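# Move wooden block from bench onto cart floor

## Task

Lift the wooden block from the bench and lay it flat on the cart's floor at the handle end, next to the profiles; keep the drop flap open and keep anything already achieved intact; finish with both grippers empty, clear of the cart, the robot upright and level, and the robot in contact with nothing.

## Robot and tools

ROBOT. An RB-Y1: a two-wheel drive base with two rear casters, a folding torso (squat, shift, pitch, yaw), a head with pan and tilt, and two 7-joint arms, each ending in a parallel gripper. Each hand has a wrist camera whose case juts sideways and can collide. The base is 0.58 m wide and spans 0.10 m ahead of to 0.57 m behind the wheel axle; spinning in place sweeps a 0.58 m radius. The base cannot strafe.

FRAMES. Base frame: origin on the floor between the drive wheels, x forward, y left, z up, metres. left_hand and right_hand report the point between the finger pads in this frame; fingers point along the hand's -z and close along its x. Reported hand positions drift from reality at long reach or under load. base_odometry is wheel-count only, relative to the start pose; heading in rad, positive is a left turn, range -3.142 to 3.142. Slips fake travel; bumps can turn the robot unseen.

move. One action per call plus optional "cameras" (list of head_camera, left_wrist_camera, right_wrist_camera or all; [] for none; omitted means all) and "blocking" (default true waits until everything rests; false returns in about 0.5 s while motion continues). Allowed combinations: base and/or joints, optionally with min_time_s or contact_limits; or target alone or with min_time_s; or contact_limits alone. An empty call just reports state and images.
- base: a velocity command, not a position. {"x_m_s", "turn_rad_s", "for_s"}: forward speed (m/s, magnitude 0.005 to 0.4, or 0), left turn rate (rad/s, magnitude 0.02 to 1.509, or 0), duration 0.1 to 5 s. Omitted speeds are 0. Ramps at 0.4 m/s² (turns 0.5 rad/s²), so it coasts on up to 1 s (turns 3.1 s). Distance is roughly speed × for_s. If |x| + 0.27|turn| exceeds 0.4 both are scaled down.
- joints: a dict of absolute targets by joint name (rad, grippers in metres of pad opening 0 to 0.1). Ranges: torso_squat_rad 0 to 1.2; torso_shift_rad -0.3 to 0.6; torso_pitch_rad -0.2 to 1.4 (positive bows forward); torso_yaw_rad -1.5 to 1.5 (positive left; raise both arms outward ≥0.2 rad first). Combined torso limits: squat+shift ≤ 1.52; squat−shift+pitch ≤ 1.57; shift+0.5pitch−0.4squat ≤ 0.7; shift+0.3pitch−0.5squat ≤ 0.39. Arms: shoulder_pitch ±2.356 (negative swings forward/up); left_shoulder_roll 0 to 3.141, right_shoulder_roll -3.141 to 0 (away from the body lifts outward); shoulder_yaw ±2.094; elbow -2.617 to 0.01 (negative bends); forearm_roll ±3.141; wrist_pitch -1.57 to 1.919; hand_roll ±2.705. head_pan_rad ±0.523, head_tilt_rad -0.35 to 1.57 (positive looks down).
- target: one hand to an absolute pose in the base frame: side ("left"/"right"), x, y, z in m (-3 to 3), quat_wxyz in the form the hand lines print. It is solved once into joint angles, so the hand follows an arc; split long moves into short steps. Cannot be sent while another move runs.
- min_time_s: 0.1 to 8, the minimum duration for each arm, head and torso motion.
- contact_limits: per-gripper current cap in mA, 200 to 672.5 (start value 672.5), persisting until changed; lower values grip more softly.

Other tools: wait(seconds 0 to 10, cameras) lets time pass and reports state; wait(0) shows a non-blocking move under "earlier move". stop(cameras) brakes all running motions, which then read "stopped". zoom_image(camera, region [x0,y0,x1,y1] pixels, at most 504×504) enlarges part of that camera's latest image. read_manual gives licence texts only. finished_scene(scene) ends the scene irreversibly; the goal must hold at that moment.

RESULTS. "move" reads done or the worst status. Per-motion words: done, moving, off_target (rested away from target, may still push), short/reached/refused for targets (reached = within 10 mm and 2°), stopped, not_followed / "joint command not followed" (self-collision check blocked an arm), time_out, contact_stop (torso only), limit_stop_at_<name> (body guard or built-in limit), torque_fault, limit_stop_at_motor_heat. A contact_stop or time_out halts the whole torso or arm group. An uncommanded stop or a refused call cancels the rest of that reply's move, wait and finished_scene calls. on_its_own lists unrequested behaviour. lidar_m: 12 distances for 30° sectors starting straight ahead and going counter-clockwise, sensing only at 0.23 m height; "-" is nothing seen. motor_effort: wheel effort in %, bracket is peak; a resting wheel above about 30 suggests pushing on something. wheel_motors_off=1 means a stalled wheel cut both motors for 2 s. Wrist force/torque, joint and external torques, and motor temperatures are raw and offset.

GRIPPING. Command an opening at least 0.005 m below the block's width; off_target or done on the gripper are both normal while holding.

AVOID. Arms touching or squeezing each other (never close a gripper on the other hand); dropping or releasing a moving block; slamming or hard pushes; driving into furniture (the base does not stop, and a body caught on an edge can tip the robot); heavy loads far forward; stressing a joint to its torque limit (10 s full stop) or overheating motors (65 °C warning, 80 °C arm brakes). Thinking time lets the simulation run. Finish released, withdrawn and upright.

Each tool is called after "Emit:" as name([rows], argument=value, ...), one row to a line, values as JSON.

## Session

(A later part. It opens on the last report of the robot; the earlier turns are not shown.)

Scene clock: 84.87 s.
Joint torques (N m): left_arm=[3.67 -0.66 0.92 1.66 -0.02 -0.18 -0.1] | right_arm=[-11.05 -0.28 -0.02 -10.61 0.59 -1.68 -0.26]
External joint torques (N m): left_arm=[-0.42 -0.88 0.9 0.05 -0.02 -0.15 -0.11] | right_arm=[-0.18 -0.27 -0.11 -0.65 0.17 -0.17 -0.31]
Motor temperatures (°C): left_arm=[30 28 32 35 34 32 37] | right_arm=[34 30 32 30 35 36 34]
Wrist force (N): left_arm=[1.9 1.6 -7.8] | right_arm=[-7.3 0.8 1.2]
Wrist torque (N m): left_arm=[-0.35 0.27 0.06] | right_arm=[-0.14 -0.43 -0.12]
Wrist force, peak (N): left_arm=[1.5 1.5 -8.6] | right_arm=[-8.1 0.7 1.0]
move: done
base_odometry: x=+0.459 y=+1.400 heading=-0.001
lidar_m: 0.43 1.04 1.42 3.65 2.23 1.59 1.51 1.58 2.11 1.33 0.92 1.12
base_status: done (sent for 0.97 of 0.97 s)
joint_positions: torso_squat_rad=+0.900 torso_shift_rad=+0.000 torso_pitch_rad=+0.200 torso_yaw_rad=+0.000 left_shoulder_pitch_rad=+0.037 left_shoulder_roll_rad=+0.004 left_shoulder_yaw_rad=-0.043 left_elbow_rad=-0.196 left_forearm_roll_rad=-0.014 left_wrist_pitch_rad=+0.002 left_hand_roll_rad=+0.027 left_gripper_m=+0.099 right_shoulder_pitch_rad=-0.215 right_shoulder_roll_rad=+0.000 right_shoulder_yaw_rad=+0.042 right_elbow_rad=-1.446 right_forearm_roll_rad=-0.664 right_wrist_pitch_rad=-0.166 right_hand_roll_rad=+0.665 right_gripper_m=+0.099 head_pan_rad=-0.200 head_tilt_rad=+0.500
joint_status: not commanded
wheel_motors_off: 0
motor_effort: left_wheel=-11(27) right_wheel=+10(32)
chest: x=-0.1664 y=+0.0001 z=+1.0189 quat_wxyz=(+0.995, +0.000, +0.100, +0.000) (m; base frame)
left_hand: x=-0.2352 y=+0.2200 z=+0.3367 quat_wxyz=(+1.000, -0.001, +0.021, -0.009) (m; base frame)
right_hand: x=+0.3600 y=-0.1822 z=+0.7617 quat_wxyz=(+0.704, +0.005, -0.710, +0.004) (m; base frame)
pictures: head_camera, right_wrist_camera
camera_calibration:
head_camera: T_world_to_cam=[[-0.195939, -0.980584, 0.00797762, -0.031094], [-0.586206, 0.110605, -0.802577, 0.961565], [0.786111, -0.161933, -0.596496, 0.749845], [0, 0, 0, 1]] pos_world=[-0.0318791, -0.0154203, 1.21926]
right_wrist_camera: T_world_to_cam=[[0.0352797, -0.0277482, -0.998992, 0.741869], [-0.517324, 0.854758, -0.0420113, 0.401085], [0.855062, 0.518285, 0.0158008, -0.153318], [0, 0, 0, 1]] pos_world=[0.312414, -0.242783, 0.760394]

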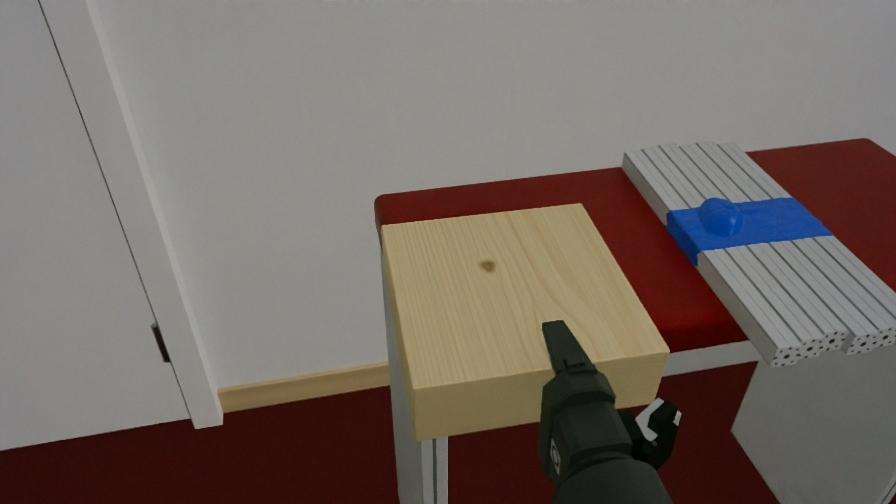

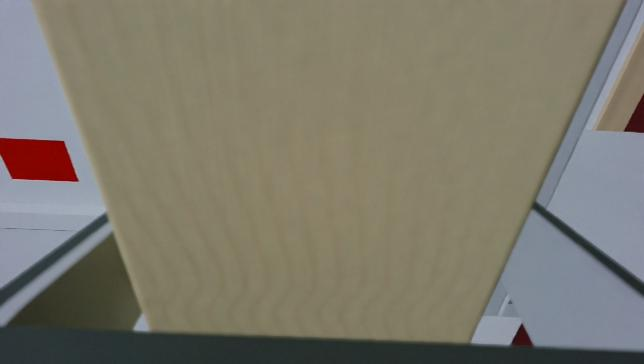

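Emit:
move(base={"x_m_s": 0.03, "for_s": 0.6}, cameras=["right_wrist_camera"])

Emit:
move(joints={"right_gripper_m": 0.055}, cameras=["right_wrist_camera", "head_camera"])

Scene clock: 88.37 s.
Joint torques (N m): left_arm=[3.86 -0.57 0.96 1.81 0.03 -0.19 0.04] | right_arm=[-10.96 -0.19 0.24 -10.56 0.69 -1.54 -0.24]
External joint torques (N m): left_arm=[-0.24 -0.78 0.94 0.21 0.03 -0.16 0.03] | right_arm=[-0.09 -0.18 0.15 -0.6 0.26 -0.03 -0.29]
Motor temperatures (°C): left_arm=[30 28 32 35 34 32 37] | right_arm=[34 30 32 31 35 36 34]
Wrist force (N): left_arm=[1.6 1.4 -8.4] | right_arm=[-6.8 0.4 1.0]
Wrist torque (N m): left_arm=[-0.33 0.27 0.04] | right_arm=[-0.08 -0.35 -0.11]
Wrist force, peak (N): left_arm=[1.2 1.4 -8.7] | right_arm=[-8.1 0.7 0.9]
move: done
base_odometry: x=+0.477 y=+1.400 heading=-0.002
lidar_m: 0.41 1.02 1.41 3.58 2.26 1.61 1.53 1.59 2.12 1.30 0.92 1.11
base_status: done (sent for 0.6 of 0.6 s)
joint_positions: torso_squat_rad=+0.900 torso_shift_rad=+0.000 torso_pitch_rad=+0.200 torso_yaw_rad=+0.000 left_shoulder_pitch_rad=+0.037 left_shoulder_roll_rad=+0.004 left_shoulder_yaw_rad=-0.043 left_elbow_rad=-0.196 left_forearm_roll_rad=-0.014 left_wrist_pitch_rad=+0.002 left_hand_roll_rad=+0.027 left_gripper_m=+0.099 right_shoulder_pitch_rad=-0.215 right_shoulder_roll_rad=+0.000 right_shoulder_yaw_rad=+0.042 right_elbow_rad=-1.446 right_forearm_roll_rad=-0.664 right_wrist_pitch_rad=-0.166 right_hand_roll_rad=+0.665 right_gripper_m=+0.099 head_pan_rad=-0.200 head_tilt_rad=+0.500
joint_status: not commanded
wheel_motors_off: 0
motor_effort: left_wheel=-9(23) right_wheel=+7(30)
chest: x=-0.1665 y=+0.0001 z=+1.0189 quat_wxyz=(+0.995, +0.000, +0.100, +0.000) (m; base frame)
left_hand: x=-0.2352 y=+0.2200 z=+0.3367 quat_wxyz=(+1.000, -0.001, +0.021, -0.009) (m; base frame)
right_hand: x=+0.3600 y=-0.1822 z=+0.7617 quat_wxyz=(+0.704, +0.005, -0.710, +0.004) (m; base frame)
pictures: right_wrist_camera
camera_calibration:
right_wrist_camera: T_world_to_cam=[[0.0354201, -0.0277813, -0.998986, 0.741917], [-0.51736, 0.854731, -0.0421131, 0.40112], [0.855035, 0.518327, 0.0159018, -0.153292], [0, 0, 0, 1]] pos_world=[0.312315, -0.242783, 0.760495]

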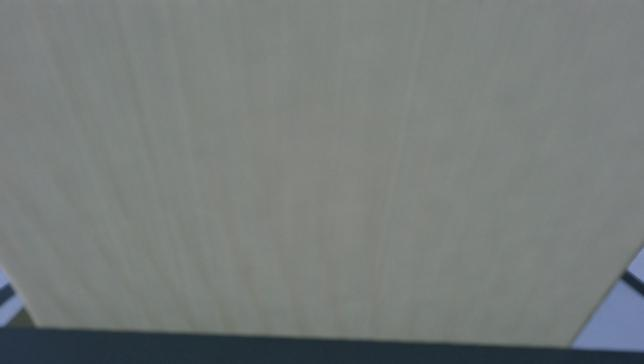

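Scene clock: 89.37 s.
Joint torques (N m): left_arm=[3.62 -0.81 0.62 1.62 -0.04 -0.21 -0.05] | right_arm=[-8.32 -0.29 0.18 -3.98 0.38 1.69 0.06]
External joint torques (N m): left_arm=[-0.46 -1.03 0.59 0.02 -0.04 -0.18 -0.05] | right_arm=[2.58 -0.27 0.1 5.99 -0.04 3.2 0.01]
Motor temperatures (°C): left_arm=[30 28 32 35 34 32 37] | right_arm=[34 30 32 31 35 36 34]
Wrist force (N): left_arm=[1.8 1.0 -7.6] | right_arm=[6.4 0.1 12.3]
Wrist torque (N m): left_arm=[-0.28 0.29 0.08] | right_arm=[-0.11 -1.33 -0.33]
Wrist force, peak (N): left_arm=[1.8 1.3 -8.2] | right_arm=[9.0 0.2 13.0]
move: off_target
base_odometry: x=+0.477 y=+1.400 heading=-0.002
lidar_m: 0.40 1.01 1.39 3.58 2.26 1.61 1.53 1.61 2.15 1.32 0.91 1.09
base_status: not commanded
joint_positions: torso_squat_rad=+0.900 torso_shift_rad=+0.000 torso_pitch_rad=+0.200 torso_yaw_rad=+0.000 left_shoulder_pitch_rad=+0.037 left_shoulder_roll_rad=+0.004 left_shoulder_yaw_rad=-0.043 left_elbow_rad=-0.196 left_forearm_roll_rad=-0.014 left_wrist_pitch_rad=+0.002 left_hand_roll_rad=+0.027 left_gripper_m=+0.099 right_shoulder_pitch_rad=-0.216 right_shoulder_roll_rad=+0.000 right_shoulder_yaw_rad=+0.042 right_elbow_rad=-1.448 right_forearm_roll_rad=-0.664 right_wrist_pitch_rad=-0.167 right_hand_roll_rad=+0.665 right_gripper_m=+0.076 head_pan_rad=-0.200 head_tilt_rad=+0.500
joint_status: right_gripper_m off_target (ended at +0.076, target +0.055)
wheel_motors_off: 0
motor_effort: left_wheel=-8(9) right_wheel=+10(12)
chest: x=-0.1667 y=+0.0001 z=+1.0189 quat_wxyz=(+0.995, +0.000, +0.100, +0.000) (m; base frame)
left_hand: x=-0.2351 y=+0.2200 z=+0.3367 quat_wxyz=(+1.000, -0.001, +0.020, -0.009) (m; base frame)
right_hand: x=+0.3602 y=-0.1822 z=+0.7633 quat_wxyz=(+0.703, +0.005, -0.711, +0.004) (m; base frame)
pictures: head_camera, right_wrist_camera
camera_calibration:
head_camera: T_world_to_cam=[[-0.196032, -0.980565, 0.00792374, -0.0311294], [-0.585726, 0.110608, -0.802927, 0.961793], [0.786446, -0.16204, -0.596025, 0.749731], [0, 0, 0, 1]] pos_world=[-0.0323786, -0.01542, 1.21935]
right_wrist_camera: T_world_to_cam=[[0.0388413, -0.0275056, -0.998867, 0.742129], [-0.516917, 0.854922, -0.0436423, 0.402358], [0.855154, 0.518026, 0.0189882, -0.155955], [0, 0, 0, 1]] pos_world=[0.312525, -0.242783, 0.761809]

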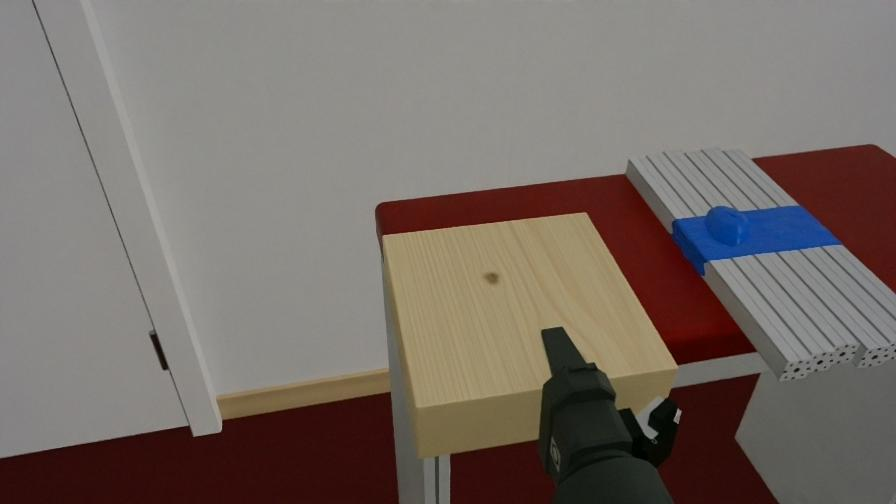

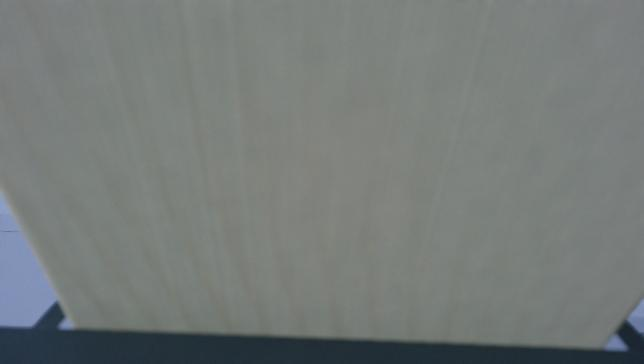

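Emit:
move(target={"side": "right", "x": 0.36, "y": -0.182, "z": 0.80, "quat_wxyz": [0.7071, 0, -0.7071, 0]}, min_time_s=2, cameras=["head_camera"])

Scene clock: 92.53 s.
Joint torques (N m): left_arm=[3.9 -0.52 0.5 1.72 -0.12 -0.26 0.06] | right_arm=[-21.76 0.1 0.72 -24.35 0.41 0.68 -0.28]
External joint torques (N m): left_arm=[-0.21 -0.74 0.48 0.11 -0.12 -0.23 0.06] | right_arm=[-11.09 -0.21 0.63 -14.14 0.09 0.5 -0.33]
Motor temperatures (°C): left_arm=[30 28 32 35 34 32 37] | right_arm=[34 30 32 31 35 36 34]
Wrist force (N): left_arm=[1.6 1.5 -8.0] | right_arm=[-28.7 1.2 0.2]
Wrist torque (N m): left_arm=[-0.32 0.27 0.09] | right_arm=[-0.07 1.51 0.43]
Wrist force, peak (N): left_arm=[1.2 1.6 -8.5] | right_arm=[-29.2 1.5 0.6]
move: done
base_odometry: x=+0.477 y=+1.400 heading=-0.002
lidar_m: 0.41 1.02 1.39 3.58 2.27 1.61 1.53 1.60 2.12 1.32 0.91 1.09
base_status: not commanded
joint_positions: torso_squat_rad=+0.900 torso_shift_rad=+0.000 torso_pitch_rad=+0.201 torso_yaw_rad=+0.000 left_shoulder_pitch_rad=+0.037 left_shoulder_roll_rad=+0.004 left_shoulder_yaw_rad=-0.043 left_elbow_rad=-0.196 left_forearm_roll_rad=-0.014 left_wrist_pitch_rad=+0.002 left_hand_roll_rad=+0.027 left_gripper_m=+0.099 right_shoulder_pitch_rad=-0.190 right_shoulder_roll_rad=+0.000 right_shoulder_yaw_rad=+0.061 right_elbow_rad=-1.611 right_forearm_roll_rad=-1.654 right_wrist_pitch_rad=-0.127 right_hand_roll_rad=+1.665 right_gripper_m=+0.074 head_pan_rad=-0.200 head_tilt_rad=+0.500
joint_status: all done
wheel_motors_off: 0
motor_effort: left_wheel=-8(9) right_wheel=+10(12)
chest: x=-0.1662 y=+0.0000 z=+1.0189 quat_wxyz=(+0.995, +0.000, +0.100, +0.000) (m; base frame)
left_hand: x=-0.2353 y=+0.2200 z=+0.3368 quat_wxyz=(+1.000, -0.001, +0.021, -0.009) (m; base frame)
right_hand: x=+0.3595 y=-0.1826 z=+0.7961 quat_wxyz=(+0.705, -0.001, -0.710, -0.001) (m; base frame)
right_hand_status: reached (checked arc, planned for 2.0 s): 4 mm and 0.4 deg off.
pictures: head_camera
camera_calibration:
head_camera: T_world_to_cam=[[-0.196006, -0.98057, 0.00800971, -0.0311733], [-0.586641, 0.110711, -0.802244, 0.961256], [0.78577, -0.161944, -0.596942, 0.750068], [0, 0, 0, 1]] pos_world=[-0.0315796, -0.0155199, 1.21916]

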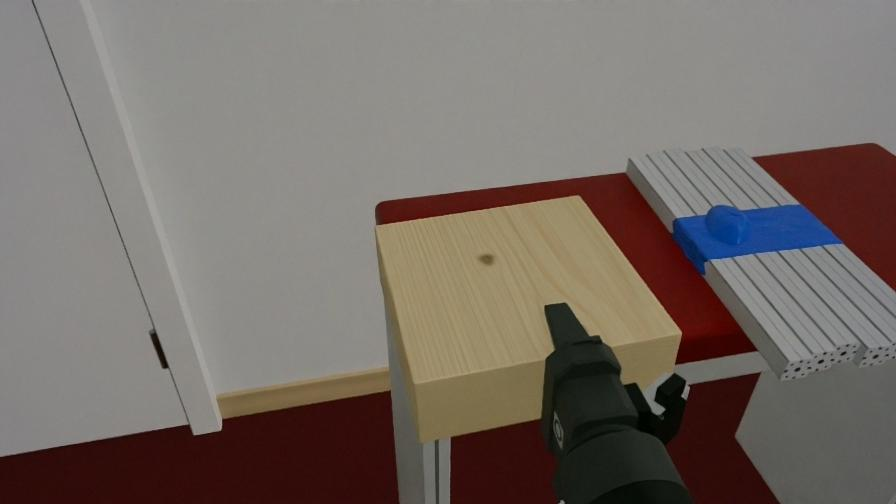

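Emit:
move(target={"side": "right", "x": 0.36, "y": -0.182, "z": 0.86, "quat_wxyz": [0.7071, 0, -0.7071, 0]}, min_time_s=2, cameras=["head_camera","right_wrist_camera"])

Scene clock: 95.73 s.
Joint torques (N m): left_arm=[3.79 -0.48 0.74 1.59 -0.02 -0.29 -0.01] | right_arm=[-25.22 -3.51 -5.76 -23.56 2.93 4.13 -0.37]
External joint torques (N m): left_arm=[-0.33 -0.7 0.72 -0.02 -0.02 -0.26 -0.01] | right_arm=[-14.01 -1.26 -2.64 -13.76 2.15 3.2 -0.42]
Motor temperatures (°C): left_arm=[30 28 32 35 34 32 37] | right_arm=[34 30 32 31 35 36 34]
Wrist force (N): left_arm=[1.0 1.5 -7.5] | right_arm=[-28.0 1.5 0.4]
Wrist torque (N m): left_arm=[-0.32 0.15 0.07] | right_arm=[-0.09 1.58 0.39]
Wrist force, peak (N): left_arm=[1.2 1.6 -8.7] | right_arm=[-30.3 2.3 1.0]
move: done
base_odometry: x=+0.477 y=+1.400 heading=-0.002
lidar_m: 0.42 1.02 1.40 3.59 2.26 1.60 1.53 1.60 2.14 1.31 0.92 1.10
base_status: not commanded
joint_positions: torso_squat_rad=+0.900 torso_shift_rad=+0.000 torso_pitch_rad=+0.201 torso_yaw_rad=+0.000 left_shoulder_pitch_rad=+0.037 left_shoulder_roll_rad=+0.004 left_shoulder_yaw_rad=-0.043 left_elbow_rad=-0.196 left_forearm_roll_rad=-0.014 left_wrist_pitch_rad=+0.002 left_hand_roll_rad=+0.027 left_gripper_m=+0.099 right_shoulder_pitch_rad=-0.243 right_shoulder_roll_rad=-0.275 right_shoulder_yaw_rad=+0.283 right_elbow_rad=-1.852 right_forearm_roll_rad=-2.303 right_wrist_pitch_rad=-0.487 right_hand_roll_rad=+2.079 right_gripper_m=+0.074 head_pan_rad=-0.200 head_tilt_rad=+0.500
joint_status: all done
wheel_motors_off: 0
motor_effort: left_wheel=-8(8) right_wheel=+9(11)
chest: x=-0.1662 y=+0.0000 z=+1.0189 quat_wxyz=(+0.995, +0.000, +0.100, +0.000) (m; base frame)
left_hand: x=-0.2353 y=+0.2200 z=+0.3368 quat_wxyz=(+1.000, -0.001, +0.021, -0.009) (m; base frame)
right_hand: x=+0.3593 y=-0.1827 z=+0.8564 quat_wxyz=(+0.709, -0.001, -0.705, +0.000) (m; base frame)
right_hand_status: reached (checked arc, planned for 2.0 s): 4 mm and 0.4 deg off.
pictures: head_camera, right_wrist_camera
camera_calibration:
head_camera: T_world_to_cam=[[-0.196006, -0.98057, 0.00800971, -0.0311733], [-0.586641, 0.110711, -0.802244, 0.961256], [0.78577, -0.161944, -0.596942, 0.750068], [0, 0, 0, 1]] pos_world=[-0.0315796, -0.0155199, 1.21916]
right_wrist_camera: T_world_to_cam=[[0.0205294, -0.0298002, -0.999345, 0.841766], [-0.504989, 0.862371, -0.0360896, 0.396987], [0.862882, 0.505399, 0.00265521, -0.14783], [0, 0, 0, 1]] pos_world=[0.310753, -0.242552, 0.855935]

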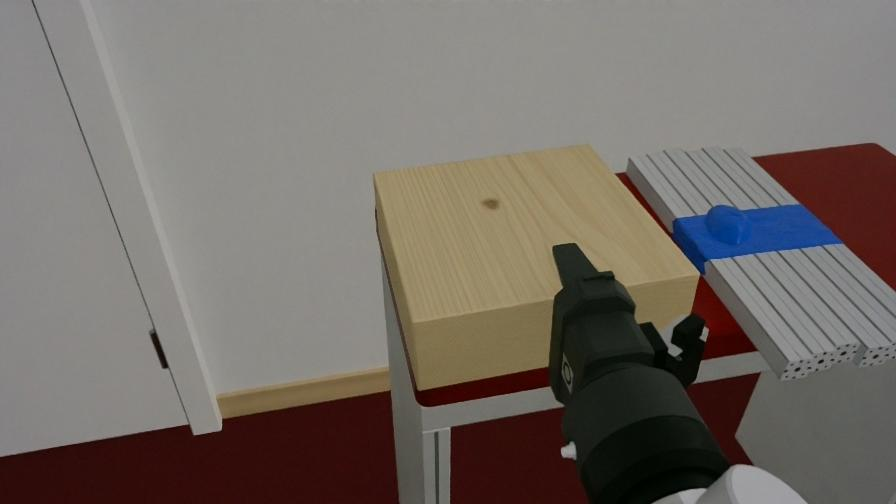

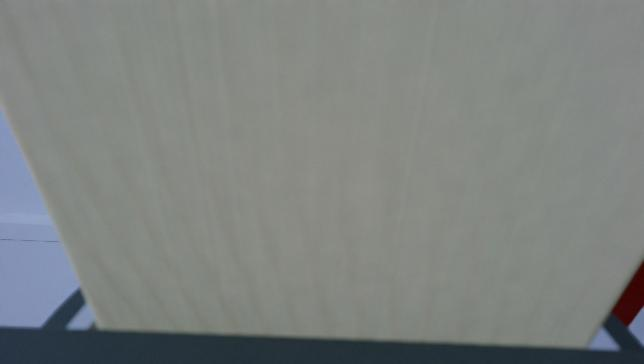

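Emit:
move(base={"x_m_s": -0.25, "for_s": 2.2}, cameras=[])

Emit:
move(base={"turn_rad_s": -0.5, "for_s": 3.14}, cameras=["head_camera"])

Emit:
move(base={"x_m_s": 0.35, "for_s": 4.69}, cameras=["head_camera"])

Emit:
move(base={"turn_rad_s": 0.5, "for_s": 3.14}, cameras=["head_camera"])

Scene clock: 116.50 s.
Joint torques (N m): left_arm=[3.22 -0.78 0.71 1.65 -0.17 -0.19 -0.03] | right_arm=[-24.26 -3.11 -5.89 -23.37 2.9 4.34 -0.27]
External joint torques (N m): left_arm=[-0.9 -1 0.69 0.04 -0.17 -0.17 -0.03] | right_arm=[-13.03 -0.86 -2.77 -13.57 2.11 3.41 -0.32]
Motor temperatures (°C): left_arm=[30 28 32 35 34 32 37] | right_arm=[35 30 32 34 36 37 34]
Wrist force (N): left_arm=[1.5 1.9 -7.4] | right_arm=[-27.9 0.6 1.0]
Wrist torque (N m): left_arm=[-0.38 0.24 0.11] | right_arm=[-0.23 1.51 0.38]
Wrist force, peak (N): left_arm=[1.5 1.5 -8.6] | right_arm=[-29.9 2.3 2.3]
move: done
base_odometry: x=-0.073 y=+1.401 heading=-0.003
lidar_m: 0.96 1.61 2.13 4.19 1.43 1.03 0.98 1.03 1.36 3.42 1.53 1.28
base_status: done (sent for 2.2 of 2.2 s)
joint_positions: torso_squat_rad=+0.900 torso_shift_rad=+0.000 torso_pitch_rad=+0.201 torso_yaw_rad=+0.000 left_shoulder_pitch_rad=+0.037 left_shoulder_roll_rad=+0.004 left_shoulder_yaw_rad=-0.043 left_elbow_rad=-0.196 left_forearm_roll_rad=-0.014 left_wrist_pitch_rad=+0.002 left_hand_roll_rad=+0.027 left_gripper_m=+0.099 right_shoulder_pitch_rad=-0.244 right_shoulder_roll_rad=-0.276 right_shoulder_yaw_rad=+0.283 right_elbow_rad=-1.852 right_forearm_roll_rad=-2.303 right_wrist_pitch_rad=-0.487 right_hand_roll_rad=+2.079 right_gripper_m=+0.074 head_pan_rad=-0.200 head_tilt_rad=+0.500
joint_status: not commanded
wheel_motors_off: 0
motor_effort: left_wheel=-14(27) right_wheel=+14(50)
chest: x=-0.1661 y=+0.0000 z=+1.0189 quat_wxyz=(+0.995, +0.000, +0.100, +0.000) (m; base frame)
left_hand: x=-0.2355 y=+0.2200 z=+0.3368 quat_wxyz=(+1.000, -0.001, +0.021, -0.009) (m; base frame)
right_hand: x=+0.3594 y=-0.1826 z=+0.8564 quat_wxyz=(+0.709, -0.001, -0.705, +0.000) (m; base frame)
pictures: none
No camera images: "cameras" was empty.

Scene clock: 120.97 s.
Joint torques (N m): left_arm=[3.15 -0.59 0.82 1.48 -0.01 -0.25 0.09] | right_arm=[-24.16 -2.76 -6.11 -23.4 3.02 4.15 -0.32]
External joint torques (N m): left_arm=[-0.98 -0.82 0.8 -0.14 -0.01 -0.22 0.08] | right_arm=[-12.94 -0.51 -2.99 -13.6 2.24 3.26 -0.37]
Motor temperatures (°C): left_arm=[30 28 32 35 34 32 37] | right_arm=[35 30 32 34 36 37 34]
Wrist force (N): left_arm=[1.3 1.1 -8.0] | right_arm=[-28.7 2.3 0.7]
Wrist torque (N m): left_arm=[-0.33 0.25 0.08] | right_arm=[-0.03 1.56 0.40]
Wrist force, peak (N): left_arm=[1.5 0.8 -8.5] | right_arm=[-29.4 2.2 0.5]
move: done
base_odometry: x=-0.073 y=+1.401 heading=-1.569
lidar_m: 3.34 1.54 1.28 0.97 1.60 2.13 4.19 1.48 1.05 0.98 1.01 1.33
base_status: done (sent for 3.13 of 3.13 s)
joint_positions: torso_squat_rad=+0.900 torso_shift_rad=+0.000 torso_pitch_rad=+0.201 torso_yaw_rad=+0.000 left_shoulder_pitch_rad=+0.037 left_shoulder_roll_rad=+0.004 left_shoulder_yaw_rad=-0.043 left_elbow_rad=-0.196 left_forearm_roll_rad=-0.014 left_wrist_pitch_rad=+0.002 left_hand_roll_rad=+0.027 left_gripper_m=+0.099 right_shoulder_pitch_rad=-0.244 right_shoulder_roll_rad=-0.276 right_shoulder_yaw_rad=+0.283 right_elbow_rad=-1.852 right_forearm_roll_rad=-2.303 right_wrist_pitch_rad=-0.487 right_hand_roll_rad=+2.079 right_gripper_m=+0.074 head_pan_rad=-0.200 head_tilt_rad=+0.500
joint_status: not commanded
wheel_motors_off: 0
motor_effort: left_wheel=+16(52) right_wheel=+3(48)
chest: x=-0.1661 y=+0.0000 z=+1.0189 quat_wxyz=(+0.995, +0.000, +0.100, +0.000) (m; base frame)
left_hand: x=-0.2355 y=+0.2200 z=+0.3368 quat_wxyz=(+1.000, -0.001, +0.021, -0.009) (m; base frame)
right_hand: x=+0.3594 y=-0.1826 z=+0.8564 quat_wxyz=(+0.709, -0.001, -0.705, +0.000) (m; base frame)
pictures: head_camera
camera_calibration:
head_camera: T_world_to_cam=[[-0.195918, -0.980588, 0.00796552, -0.0310976], [-0.586715, 0.110707, -0.80219, 0.961246], [0.785736, -0.161837, -0.597015, 0.75008], [0, 0, 0, 1]] pos_world=[-0.0314796, -0.0155202, 1.21916]

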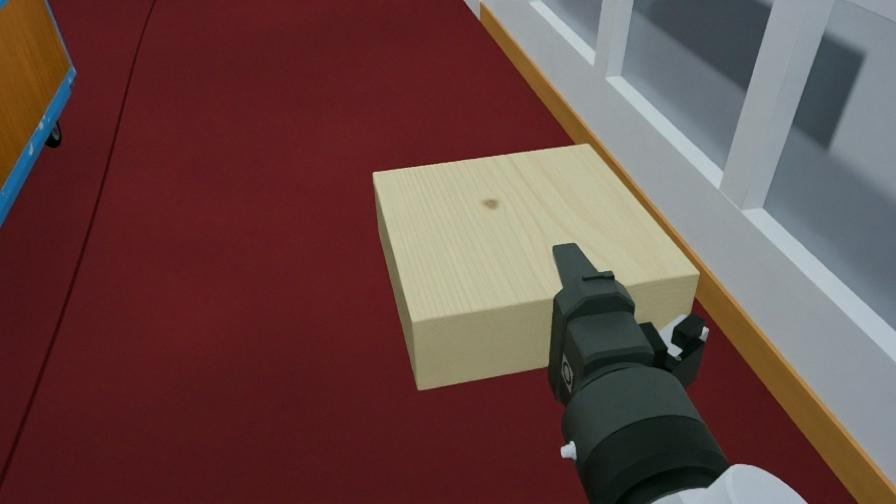

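Scene clock: 126.87 s.
Joint torques (N m): left_arm=[4.29 -0.66 0.69 1.76 -0.11 -0.23 -0.01] | right_arm=[-24.08 -2.85 -6.48 -23.28 2.97 4.39 -0.24]
External joint torques (N m): left_arm=[0.16 -0.88 0.67 0.15 -0.11 -0.21 -0.01] | right_arm=[-12.87 -0.61 -3.37 -13.48 2.19 3.45 -0.29]
Motor temperatures (°C): left_arm=[30 28 32 35 34 32 37] | right_arm=[35 30 32 35 36 37 34]
Wrist force (N): left_arm=[1.6 2.4 -8.7] | right_arm=[-29.1 2.1 0.1]
Wrist torque (N m): left_arm=[-0.42 0.23 0.08] | right_arm=[-0.06 1.60 0.41]
Wrist force, peak (N): left_arm=[1.6 2.4 -8.7] | right_arm=[-30.0 2.1 1.1]
move: done
base_odometry: x=-0.071 y=-0.244 heading=-1.569
lidar_m: 3.10 1.28 0.91 0.86 0.89 1.83 4.28 1.38 0.98 0.92 0.93 1.26
base_status: done (sent for 4.7 of 4.7 s)
joint_positions: torso_squat_rad=+0.900 torso_shift_rad=+0.000 torso_pitch_rad=+0.201 torso_yaw_rad=+0.000 left_shoulder_pitch_rad=+0.037 left_shoulder_roll_rad=+0.004 left_shoulder_yaw_rad=-0.043 left_elbow_rad=-0.196 left_forearm_roll_rad=-0.014 left_wrist_pitch_rad=+0.002 left_hand_roll_rad=+0.027 left_gripper_m=+0.099 right_shoulder_pitch_rad=-0.244 right_shoulder_roll_rad=-0.276 right_shoulder_yaw_rad=+0.283 right_elbow_rad=-1.852 right_forearm_roll_rad=-2.303 right_wrist_pitch_rad=-0.487 right_hand_roll_rad=+2.079 right_gripper_m=+0.074 head_pan_rad=-0.200 head_tilt_rad=+0.500
joint_status: not commanded
wheel_motors_off: 0
motor_effort: left_wheel=+0(49) right_wheel=+1(39)
chest: x=-0.1660 y=+0.0000 z=+1.0189 quat_wxyz=(+0.995, +0.000, +0.100, +0.000) (m; base frame)
left_hand: x=-0.2353 y=+0.2201 z=+0.3368 quat_wxyz=(+1.000, -0.001, +0.021, -0.009) (m; base frame)
right_hand: x=+0.3595 y=-0.1826 z=+0.8563 quat_wxyz=(+0.709, -0.001, -0.705, +0.000) (m; base frame)
pictures: head_camera
camera_calibration:
head_camera: T_world_to_cam=[[-0.195982, -0.980575, 0.00794252, -0.03113], [-0.586923, 0.110809, -0.802024, 0.961168], [0.785565, -0.161844, -0.597239, 0.750174], [0, 0, 0, 1]] pos_world=[-0.0312798, -0.0156199, 1.21916]

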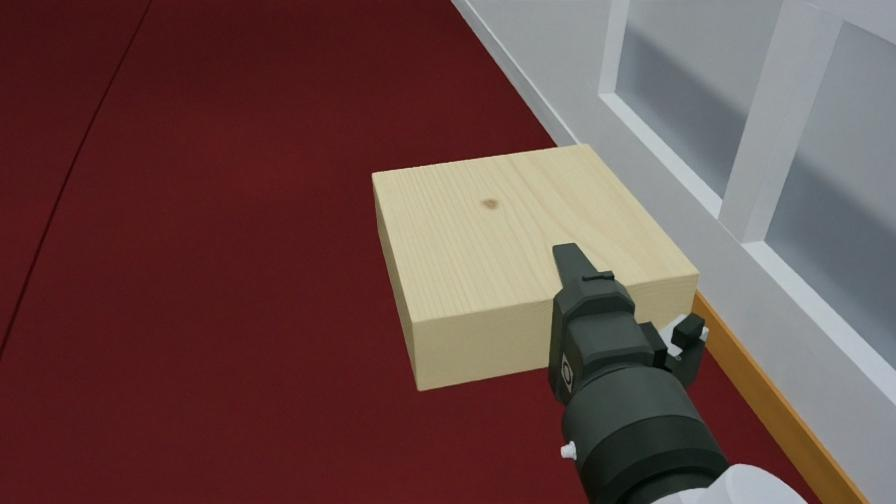

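Scene clock: 131.33 s.
Joint torques (N m): left_arm=[3.96 -0.65 0.79 1.72 -0.12 -0.21 -0.14] | right_arm=[-24.18 -2.61 -6.43 -23.54 3.05 4.19 -0.37]
External joint torques (N m): left_arm=[-0.16 -0.88 0.77 0.1 -0.12 -0.19 -0.15] | right_arm=[-12.97 -0.37 -3.31 -13.74 2.26 3.25 -0.42]
Motor temperatures (°C): left_arm=[30 28 32 35 34 32 37] | right_arm=[35 30 32 35 36 37 34]
Wrist force (N): left_arm=[0.7 1.8 -8.2] | right_arm=[-28.5 1.6 0.8]
Wrist torque (N m): left_arm=[-0.37 0.19 0.10] | right_arm=[-0.19 1.58 0.43]
Wrist force, peak (N): left_arm=[0.9 1.2 -8.5] | right_arm=[-29.6 1.2 0.6]
move: done
base_odometry: x=-0.071 y=-0.244 heading=-0.003
lidar_m: 0.85 0.89 1.83 4.14 1.34 0.96 0.92 0.95 1.27 3.17 1.27 0.90
base_status: done (sent for 3.13 of 3.13 s)
joint_positions: torso_squat_rad=+0.900 torso_shift_rad=+0.000 torso_pitch_rad=+0.201 torso_yaw_rad=+0.000 left_shoulder_pitch_rad=+0.037 left_shoulder_roll_rad=+0.004 left_shoulder_yaw_rad=-0.043 left_elbow_rad=-0.196 left_forearm_roll_rad=-0.014 left_wrist_pitch_rad=+0.002 left_hand_roll_rad=+0.027 left_gripper_m=+0.099 right_shoulder_pitch_rad=-0.244 right_shoulder_roll_rad=-0.276 right_shoulder_yaw_rad=+0.283 right_elbow_rad=-1.852 right_forearm_roll_rad=-2.303 right_wrist_pitch_rad=-0.487 right_hand_roll_rad=+2.079 right_gripper_m=+0.074 head_pan_rad=-0.200 head_tilt_rad=+0.500
joint_status: not commanded
wheel_motors_off: 0
motor_effort: left_wheel=+1(43) right_wheel=+20(38)
chest: x=-0.1660 y=+0.0000 z=+1.0189 quat_wxyz=(+0.995, +0.000, +0.100, +0.000) (m; base frame)
left_hand: x=-0.2354 y=+0.2201 z=+0.3368 quat_wxyz=(+1.000, -0.001, +0.021, -0.009) (m; base frame)
right_hand: x=+0.3595 y=-0.1826 z=+0.8563 quat_wxyz=(+0.709, -0.001, -0.705, +0.000) (m; base frame)
pictures: head_camera
camera_calibration:
head_camera: T_world_to_cam=[[-0.195923, -0.980587, 0.00802047, -0.0311256], [-0.586941, 0.110712, -0.802024, 0.961155], [0.785566, -0.161842, -0.597238, 0.750189], [0, 0, 0, 1]] pos_world=[-0.0312798, -0.0155202, 1.21916]

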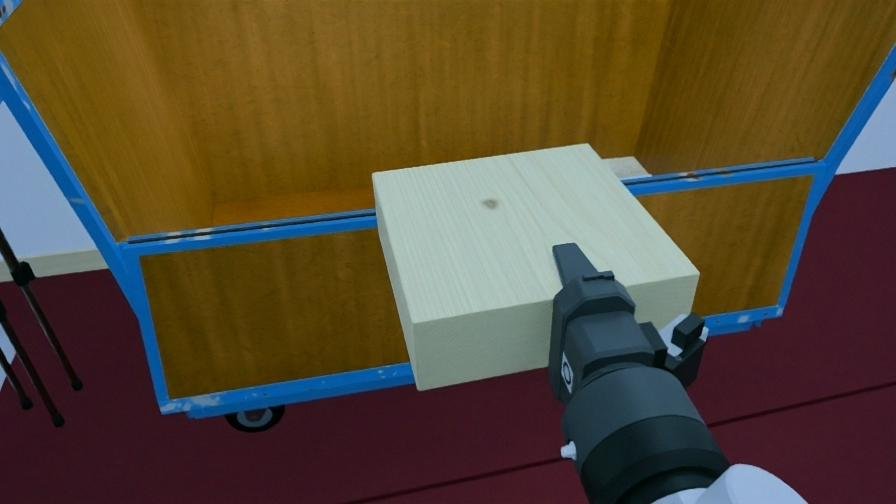

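Emit:
move(joints={"left_shoulder_roll_rad": 0.35, "left_elbow_rad": -2.2, "left_shoulder_pitch_rad": 0.3, "head_pan_rad": -0.4}, cameras=[])

Emit:
move(joints={"torso_yaw_rad": 0.8, "torso_pitch_rad": 0.3}, min_time_s=3, cameras=["head_camera"])

Scene clock: 135.50 s.
Joint torques (N m): left_arm=[-2.36 3.18 4.43 -9.45 0.01 -1.9 -0.14] | right_arm=[-23.74 -2.58 -6.5 -23.38 3.01 4.51 -0.27]
External joint torques (N m): left_arm=[0.67 -0.86 0.89 0.82 -0.05 -0.03 -0.1] | right_arm=[-12.52 -0.34 -3.39 -13.59 2.23 3.58 -0.32]
Motor temperatures (°C): left_arm=[30 28 32 35 34 32 37] | right_arm=[35 30 32 35 36 37 34]
Wrist force (N): left_arm=[-5.8 -0.6 -1.7] | right_arm=[-28.9 2.1 1.1]
Wrist torque (N m): left_arm=[-0.18 -0.22 0.17] | right_arm=[-0.14 1.52 0.41]
Wrist force, peak (N): left_arm=[2.0 1.3 -8.3] | right_arm=[-29.6 1.4 0.4]
move: done
base_odometry: x=-0.071 y=-0.244 heading=-0.003
lidar_m: 0.85 0.88 1.83 4.14 1.35 0.95 0.91 0.95 1.28 3.16 1.28 0.90
base_status: not commanded
joint_positions: torso_squat_rad=+0.900 torso_shift_rad=+0.000 torso_pitch_rad=+0.201 torso_yaw_rad=+0.000 left_shoulder_pitch_rad=+0.300 left_shoulder_roll_rad=+0.350 left_shoulder_yaw_rad=-0.043 left_elbow_rad=-2.200 left_forearm_roll_rad=-0.014 left_wrist_pitch_rad=+0.002 left_hand_roll_rad=+0.027 left_gripper_m=+0.099 right_shoulder_pitch_rad=-0.244 right_shoulder_roll_rad=-0.276 right_shoulder_yaw_rad=+0.283 right_elbow_rad=-1.852 right_forearm_roll_rad=-2.303 right_wrist_pitch_rad=-0.487 right_hand_roll_rad=+2.079 right_gripper_m=+0.074 head_pan_rad=-0.400 head_tilt_rad=+0.500
joint_status: all done
wheel_motors_off: 0
motor_effort: left_wheel=+2(3) right_wheel=+20(22)
chest: x=-0.1661 y=+0.0000 z=+1.0189 quat_wxyz=(+0.995, +0.000, +0.100, +0.000) (m; base frame)
left_hand: x=+0.2313 y=+0.2516 z=+0.8738 quat_wxyz=(+0.655, +0.061, -0.738, -0.151) (m; base frame)
right_hand: x=+0.3595 y=-0.1826 z=+0.8564 quat_wxyz=(+0.709, -0.001, -0.705, +0.000) (m; base frame)
pictures: none
No camera images: "cameras" was empty.

Scene clock: 138.80 s.
Joint torques (N m): left_arm=[-1.81 5.03 6.38 -8.75 0.07 -1.76 -0.09] | right_arm=[-24.41 2.05 -3.56 -23.6 2.85 5.77 -0.47]
External joint torques (N m): left_arm=[0.47 -1.5 0.73 0.56 0 -0.06 -0.05] | right_arm=[-12.54 0.54 -2.85 -13.51 2.21 4.5 -0.52]
Motor temperatures (°C): left_arm=[30 28 32 36 34 32 37] | right_arm=[35 30 32 35 36 37 34]
Wrist force (N): left_arm=[-4.3 -1.4 -1.5] | right_arm=[-28.1 -4.1 0.4]
Wrist torque (N m): left_arm=[-0.12 -0.10 0.17] | right_arm=[-0.52 1.49 0.39]
Wrist force, peak (N): left_arm=[-5.9 -0.7 -1.7] | right_arm=[-28.9 -1.6 -0.4]
move: done
base_odometry: x=-0.071 y=-0.244 heading=-0.003
lidar_m: 0.85 0.89 1.83 4.14 1.34 0.95 0.90 0.95 1.25 3.17 1.27 0.91
base_status: not commanded
joint_positions: torso_squat_rad=+0.900 torso_shift_rad=+0.000 torso_pitch_rad=+0.301 torso_yaw_rad=+0.800 left_shoulder_pitch_rad=+0.300 left_shoulder_roll_rad=+0.350 left_shoulder_yaw_rad=-0.043 left_elbow_rad=-2.200 left_forearm_roll_rad=-0.014 left_wrist_pitch_rad=+0.002 left_hand_roll_rad=+0.027 left_gripper_m=+0.099 right_shoulder_pitch_rad=-0.244 right_shoulder_roll_rad=-0.276 right_shoulder_yaw_rad=+0.283 right_elbow_rad=-1.852 right_forearm_roll_rad=-2.303 right_wrist_pitch_rad=-0.487 right_hand_roll_rad=+2.079 right_gripper_m=+0.074 head_pan_rad=-0.400 head_tilt_rad=+0.500
joint_status: all done
wheel_motors_off: 0
motor_effort: left_wheel=+1(2) right_wheel=+20(22)
chest: x=-0.1361 y=+0.0002 z=+1.0112 quat_wxyz=(+0.911, +0.058, +0.138, +0.385) (m; base frame)
left_hand: x=-0.0488 y=+0.4755 z=+0.9182 quat_wxyz=(+0.688, +0.390, -0.611, +0.034) (m; base frame)
right_hand: x=+0.3372 y=+0.2654 z=+0.8074 quat_wxyz=(+0.685, +0.333, -0.616, +0.199) (m; base frame)
pictures: head_camera
camera_calibration:
head_camera: T_world_to_cam=[[0.366855, -0.918713, -0.146235, 0.211697], [-0.654394, -0.143124, -0.742485, 0.902488], [0.6612, 0.368079, -0.653706, 0.763402], [0, 0, 0, 1]] pos_world=[0.00815916, 0.0426635, 1.20008]

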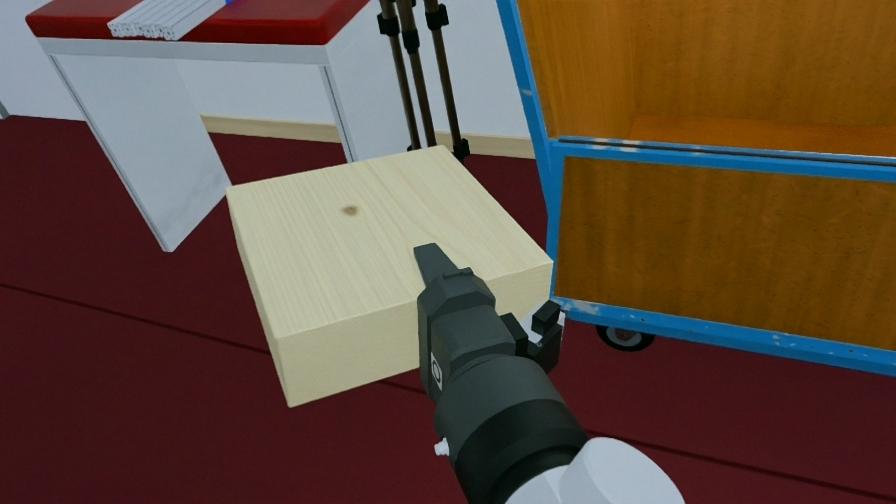

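Emit:
move(target={"side": "right", "x": 0.42, "y": 0.02, "z": 0.86, "quat_wxyz": [0.5, 0.5, -0.5, 0.5]}, min_time_s=4)

Scene clock: 145.47 s.
Joint torques (N m): left_arm=[-1.97 5.07 6.51 -8.54 -0.02 -1.75 -0.06] | right_arm=[-14.33 -19.52 -19.41 -8.21 -7.47 2.64 -0.68]
External joint torques (N m): left_arm=[0.31 -1.46 0.85 0.78 -0.09 -0.06 -0.02] | right_arm=[-7.81 -3.43 -9.43 -4.62 -6.05 2.1 -0.73]
Motor temperatures (°C): left_arm=[30 28 32 36 34 32 37] | right_arm=[35 30 32 35 36 37 34]
Wrist force (N): left_arm=[-5.0 -1.8 -1.4] | right_arm=[-28.3 0.6 0.2]
Wrist torque (N m): left_arm=[-0.07 -0.13 0.20] | right_arm=[-0.13 1.58 0.39]
Wrist force, peak (N): left_arm=[-5.8 -1.8 -2.1] | right_arm=[-28.7 -4.4 -0.7]
move: done
base_odometry: x=-0.071 y=-0.244 heading=-0.003
lidar_m: 0.86 0.89 1.84 4.13 1.34 0.96 0.92 0.96 1.27 3.17 1.27 0.91
base_status: not commanded
joint_positions: torso_squat_rad=+0.900 torso_shift_rad=+0.000 torso_pitch_rad=+0.301 torso_yaw_rad=+0.800 left_shoulder_pitch_rad=+0.300 left_shoulder_roll_rad=+0.350 left_shoulder_yaw_rad=-0.043 left_elbow_rad=-2.200 left_forearm_roll_rad=-0.014 left_wrist_pitch_rad=+0.002 left_hand_roll_rad=+0.027 left_gripper_m=+0.099 right_shoulder_pitch_rad=+0.216 right_shoulder_roll_rad=-1.352 right_shoulder_yaw_rad=-0.220 right_elbow_rad=-1.546 right_forearm_roll_rad=-2.923 right_wrist_pitch_rad=+0.906 right_hand_roll_rad=+1.856 right_gripper_m=+0.074 head_pan_rad=-0.400 head_tilt_rad=+0.500
joint_status: all done
wheel_motors_off: 0
motor_effort: left_wheel=+2(2) right_wheel=+21(22)
chest: x=-0.1361 y=+0.0002 z=+1.0112 quat_wxyz=(+0.911, +0.058, +0.138, +0.385) (m; base frame)
left_hand: x=-0.0488 y=+0.4755 z=+0.9182 quat_wxyz=(+0.688, +0.390, -0.611, +0.034) (m; base frame)
right_hand: x=+0.4195 y=+0.0192 z=+0.8580 quat_wxyz=(+0.505, +0.497, -0.500, +0.499) (m; base frame)
right_hand_status: reached (checked arc, planned for 4.0 s): 2 mm and 0.7 deg off.
pictures: head_camera, left_wrist_camera, right_wrist_camera
camera_calibration:
head_camera: T_world_to_cam=[[0.366855, -0.918713, -0.146235, 0.21166], [-0.654394, -0.143124, -0.742485, 0.902553], [0.6612, 0.368079, -0.653706, 0.763336], [0, 0, 0, 1]] pos_world=[0.00825916, 0.0426635, 1.20008]
left_wrist_camera: T_world_to_cam=[[0.244475, -0.406328, 0.880414, -0.603816], [0.0982209, -0.892919, -0.439373, 0.86179], [0.964668, 0.193891, -0.178387, 0.191166], [0, 0, 0, 1]] pos_world=[-0.121439, 0.487096, 0.944356]
right_wrist_camera: T_world_to_cam=[[0.0267166, 0.0183056, -0.999475, 0.844818], [-0.865504, -0.49986, -0.0322905, 0.427449], [-0.500189, 0.865913, 0.00248906, 0.26326], [0, 0, 0, 1]] pos_world=[0.479068, -0.0297606, 0.857522]

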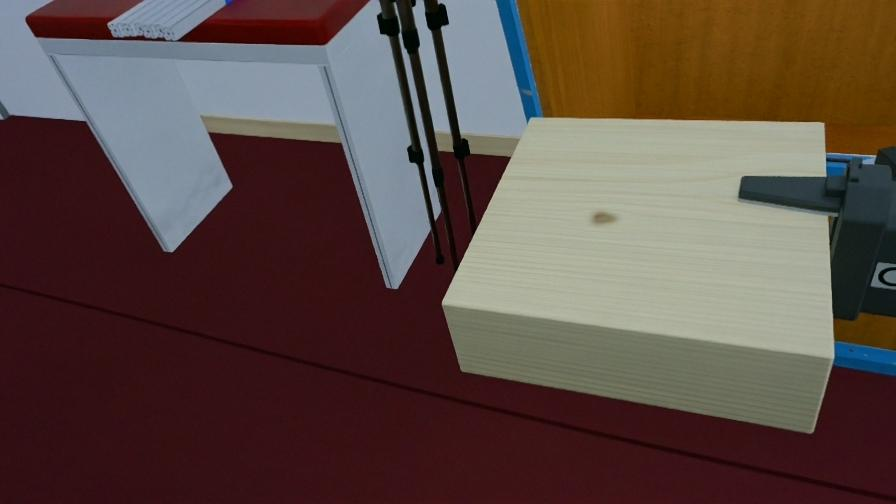

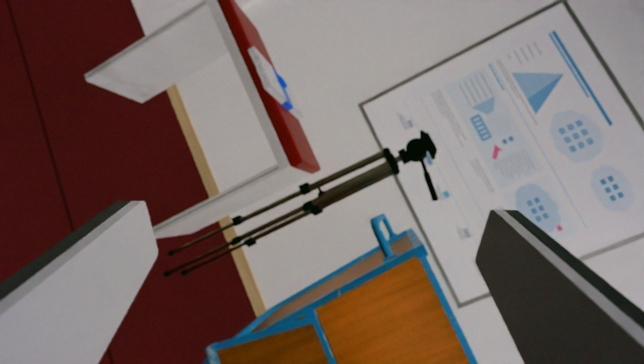

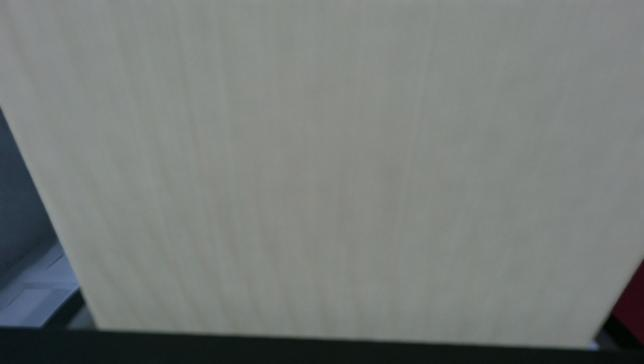

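Emit:
move(target={"side": "right", "x": 0.42, "y": -0.03, "z": 0.86, "quat_wxyz": [0.5, 0.5, -0.5, 0.5]}, min_time_s=1, cameras=[])

Emit:
move(base={"x_m_s": 0.25, "for_s": 1.8}, joints={"head_tilt_rad": 0.8, "head_pan_rad": -0.52}, cameras=["head_camera"])

Scene clock: 149.70 s.
Joint torques (N m): left_arm=[-1.55 5.31 6.3 -8.71 -0.09 -1.7 -0.04] | right_arm=[-12.32 -16.14 -18.91 -7.5 -8.22 2.9 -0.24]
External joint torques (N m): left_arm=[0.73 -1.22 0.64 0.6 -0.16 -0.01 0] | right_arm=[-7.63 -0.34 -9.07 -4.41 -6.64 2.31 -0.29]
Motor temperatures (°C): left_arm=[30 28 32 36 34 32 37] | right_arm=[35 30 32 35 36 37 34]
Wrist force (N): left_arm=[-4.3 -2.0 -1.4] | right_arm=[-28.5 1.2 0.2]
Wrist torque (N m): left_arm=[0.00 -0.08 0.19] | right_arm=[-0.18 1.60 0.39]
Wrist force, peak (N): left_arm=[-5.3 -2.3 -1.7] | right_arm=[-29.7 1.3 0.8]
move: done
base_odometry: x=-0.071 y=-0.244 heading=-0.003
lidar_m: 0.85 0.89 1.84 4.15 1.34 0.95 0.92 0.95 1.27 3.17 1.27 0.90
base_status: not commanded
joint_positions: torso_squat_rad=+0.900 torso_shift_rad=+0.000 torso_pitch_rad=+0.301 torso_yaw_rad=+0.800 left_shoulder_pitch_rad=+0.300 left_shoulder_roll_rad=+0.350 left_shoulder_yaw_rad=-0.043 left_elbow_rad=-2.200 left_forearm_roll_rad=-0.014 left_wrist_pitch_rad=+0.002 left_hand_roll_rad=+0.027 left_gripper_m=+0.099 right_shoulder_pitch_rad=+0.356 right_shoulder_roll_rad=-1.347 right_shoulder_yaw_rad=-0.348 right_elbow_rad=-1.471 right_forearm_roll_rad=-2.952 right_wrist_pitch_rad=+1.062 right_hand_roll_rad=+1.880 right_gripper_m=+0.074 head_pan_rad=-0.400 head_tilt_rad=+0.500
joint_status: all done
wheel_motors_off: 0
motor_effort: left_wheel=+1(2) right_wheel=+19(23)
chest: x=-0.1361 y=+0.0001 z=+1.0112 quat_wxyz=(+0.911, +0.058, +0.138, +0.385) (m; base frame)
left_hand: x=-0.0488 y=+0.4755 z=+0.9182 quat_wxyz=(+0.688, +0.390, -0.611, +0.034) (m; base frame)
right_hand: x=+0.4199 y=-0.0299 z=+0.8579 quat_wxyz=(+0.502, +0.499, -0.498, +0.500) (m; base frame)
right_hand_status: reached (checked arc, planned for 1.0 s): 2 mm and 0.3 deg off.
pictures: none
No camera images: "cameras" was empty.

Scene clock: 152.43 s.
Joint torques (N m): left_arm=[-2.17 5.28 6.53 -8.67 -0.02 -1.75 -0.07] | right_arm=[-12.97 -17.48 -17.92 -7.85 -7.91 2.95 -0.25]
External joint torques (N m): left_arm=[0.11 -1.25 0.88 0.64 -0.09 -0.05 -0.03] | right_arm=[-8.29 -1.69 -8.08 -4.77 -6.33 2.36 -0.3]
Motor temperatures (°C): left_arm=[30 28 32 36 34 32 37] | right_arm=[35 30 32 34 36 37 34]
Wrist force (N): left_arm=[-4.9 -2.5 -1.8] | right_arm=[-28.9 1.3 0.0]
Wrist torque (N m): left_arm=[0.05 -0.13 0.16] | right_arm=[-0.18 1.53 0.44]
Wrist force, peak (N): left_arm=[-5.4 -2.5 -1.8] | right_arm=[-29.8 -0.1 1.0]
move: done
base_odometry: x=+0.379 y=-0.245 heading=-0.003
lidar_m: 0.41 0.42 0.88 4.13 2.02 1.43 1.34 1.42 1.89 4.71 0.60 0.43
base_status: done (sent for 1.8 of 1.8 s)
joint_positions: torso_squat_rad=+0.900 torso_shift_rad=+0.000 torso_pitch_rad=+0.301 torso_yaw_rad=+0.800 left_shoulder_pitch_rad=+0.300 left_shoulder_roll_rad=+0.350 left_shoulder_yaw_rad=-0.043 left_elbow_rad=-2.200 left_forearm_roll_rad=-0.014 left_wrist_pitch_rad=+0.002 left_hand_roll_rad=+0.027 left_gripper_m=+0.099 right_shoulder_pitch_rad=+0.356 right_shoulder_roll_rad=-1.347 right_shoulder_yaw_rad=-0.349 right_elbow_rad=-1.471 right_forearm_roll_rad=-2.953 right_wrist_pitch_rad=+1.062 right_hand_roll_rad=+1.880 right_gripper_m=+0.074 head_pan_rad=-0.520 head_tilt_rad=+0.800
joint_status: all done
wheel_motors_off: 0
motor_effort: left_wheel=+6(38) right_wheel=-7(49)
chest: x=-0.1361 y=+0.0001 z=+1.0112 quat_wxyz=(+0.911, +0.058, +0.138, +0.385) (m; base frame)
left_hand: x=-0.0488 y=+0.4755 z=+0.9182 quat_wxyz=(+0.688, +0.390, -0.611, +0.034) (m; base frame)
right_hand: x=+0.4200 y=-0.0300 z=+0.8577 quat_wxyz=(+0.502, +0.500, -0.499, +0.500) (m; base frame)
pictures: head_camera
camera_calibration:
head_camera: T_world_to_cam=[[0.250439, -0.96182, -0.110378, 0.162071], [-0.845941, -0.161958, -0.508087, 0.610173], [0.470812, 0.220618, -0.854204, 0.99393], [0, 0, 0, 1]] pos_world=[0.00762813, 0.0354273, 1.17693]

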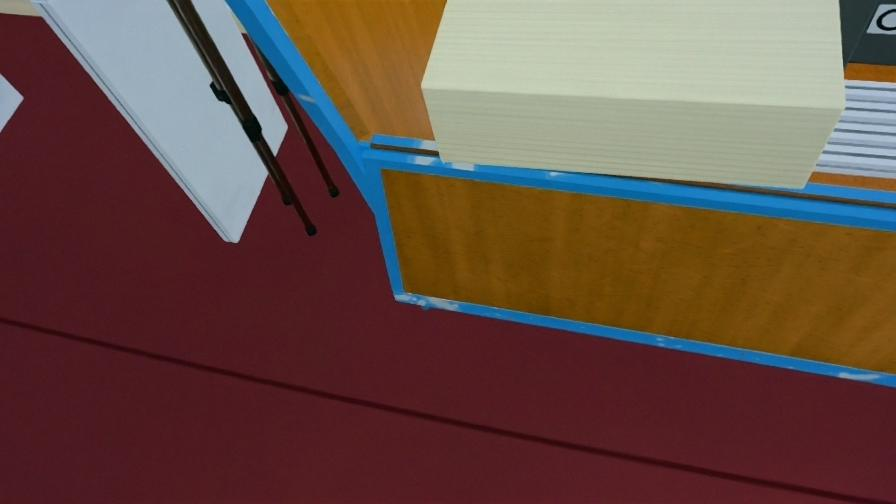

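Emit:
move(joints={"torso_squat_rad": 0.5, "torso_pitch_rad": 0.67, "head_pan_rad": -0.52, "head_tilt_rad": 0.5}, min_time_s=4)

Scene clock: 169.63 s.
Joint torques (N m): left_arm=[2.66 6.98 8.33 -6.66 -0.13 -1.7 -0.11] | right_arm=[-10 -12.32 -14.71 -11.04 -6.95 5.64 -0.26]
External joint torques (N m): left_arm=[-0.19 -1.71 0.96 0.68 -0.21 -0.28 -0.08] | right_arm=[-8.25 -1.32 -7.15 -6.74 -5.64 4.43 -0.31]
Motor temperatures (°C): left_arm=[30 28 32 36 34 33 37] | right_arm=[35 31 32 33 37 37 34]
Wrist force (N): left_arm=[-3.6 -2.8 -3.3] | right_arm=[-27.0 -9.4 0.4]
Wrist torque (N m): left_arm=[-0.05 -0.05 0.12] | right_arm=[-0.73 1.40 0.37]
Wrist force, peak (N): left_arm=[-4.5 -3.4 -3.1] | right_arm=[-29.4 0.7 0.3]
move: done
base_odometry: x=+0.379 y=-0.245 heading=-0.003
lidar_m: 0.41 0.42 0.89 4.14 2.00 1.43 1.36 1.42 1.90 4.71 0.60 0.43
base_status: not commanded
joint_positions: torso_squat_rad=+0.500 torso_shift_rad=+0.000 torso_pitch_rad=+0.671 torso_yaw_rad=+0.800 left_shoulder_pitch_rad=+0.300 left_shoulder_roll_rad=+0.350 left_shoulder_yaw_rad=-0.043 left_elbow_rad=-2.200 left_forearm_roll_rad=-0.014 left_wrist_pitch_rad=+0.002 left_hand_roll_rad=+0.027 left_gripper_m=+0.099 right_shoulder_pitch_rad=+0.356 right_shoulder_roll_rad=-1.347 right_shoulder_yaw_rad=-0.349 right_elbow_rad=-1.471 right_forearm_roll_rad=-2.953 right_wrist_pitch_rad=+1.062 right_hand_roll_rad=+1.880 right_gripper_m=+0.074 head_pan_rad=-0.520 head_tilt_rad=+0.500
joint_status: all done
wheel_motors_off: 0
motor_effort: left_wheel=+7(7) right_wheel=-5(9)
chest: x=-0.0353 y=+0.0001 z=+1.1372 quat_wxyz=(+0.870, +0.128, +0.303, +0.368) (m; base frame)
left_hand: x=+0.0124 y=+0.4755 z=+1.0188 quat_wxyz=(+0.789, +0.390, -0.474, -0.039) (m; base frame)
right_hand: x=+0.4279 y=-0.0302 z=+0.7929 quat_wxyz=(+0.585, +0.583, -0.398, +0.400) (m; base frame)
pictures: head_camera, left_wrist_camera, right_wrist_camera
camera_calibration:
head_camera: T_world_to_cam=[[0.200705, -0.959227, -0.198997, 0.249657], [-0.889835, -0.0935378, -0.446592, 0.716637], [0.409769, 0.266708, -0.872328, 1.01982], [0, 0, 0, 1]] pos_world=[0.16969, 0.0345155, 1.25934]
left_wrist_camera: T_world_to_cam=[[0.546551, -0.40638, 0.732214, -0.560202], [-0.0674128, -0.892876, -0.445229, 0.908046], [0.834708, 0.19398, -0.515398, 0.495004], [0, 0, 0, 1]] pos_world=[-0.0457906, 0.487096, 1.0696]
right_wrist_camera: T_world_to_cam=[[-0.336606, 0.0222729, -0.941382, 0.889913], [-0.81622, -0.505415, 0.279894, 0.139155], [-0.469555, 0.862589, 0.188306, 0.149841], [0, 0, 0, 1]] pos_world=[0.48349, -0.0787412, 0.770583]

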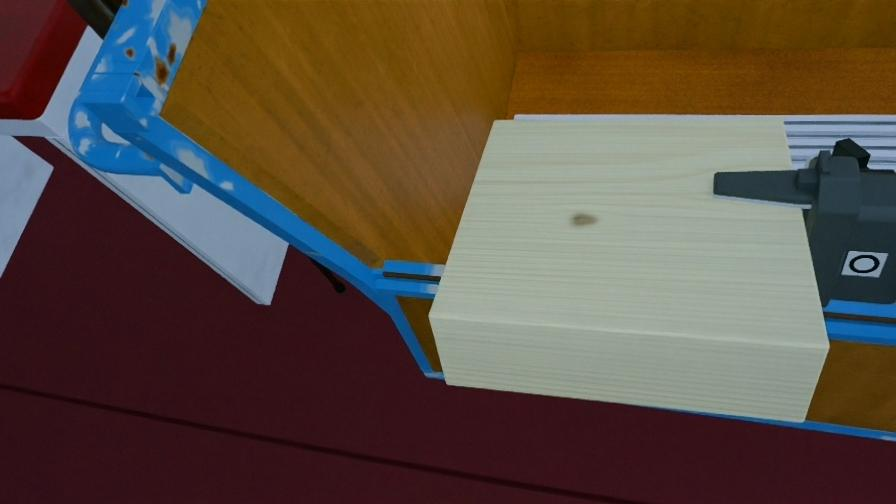

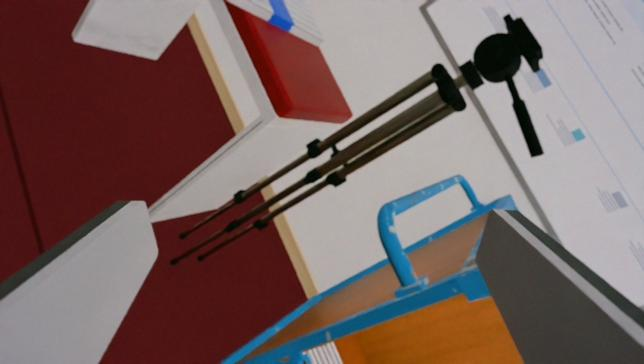

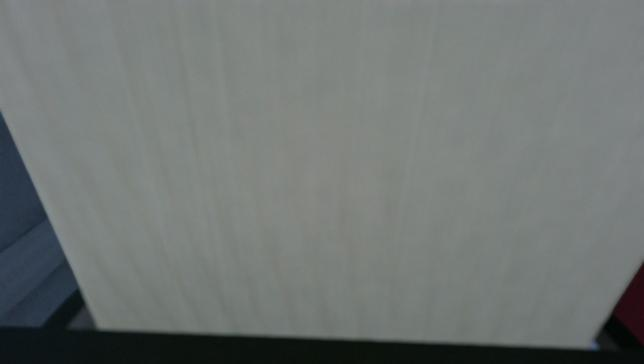

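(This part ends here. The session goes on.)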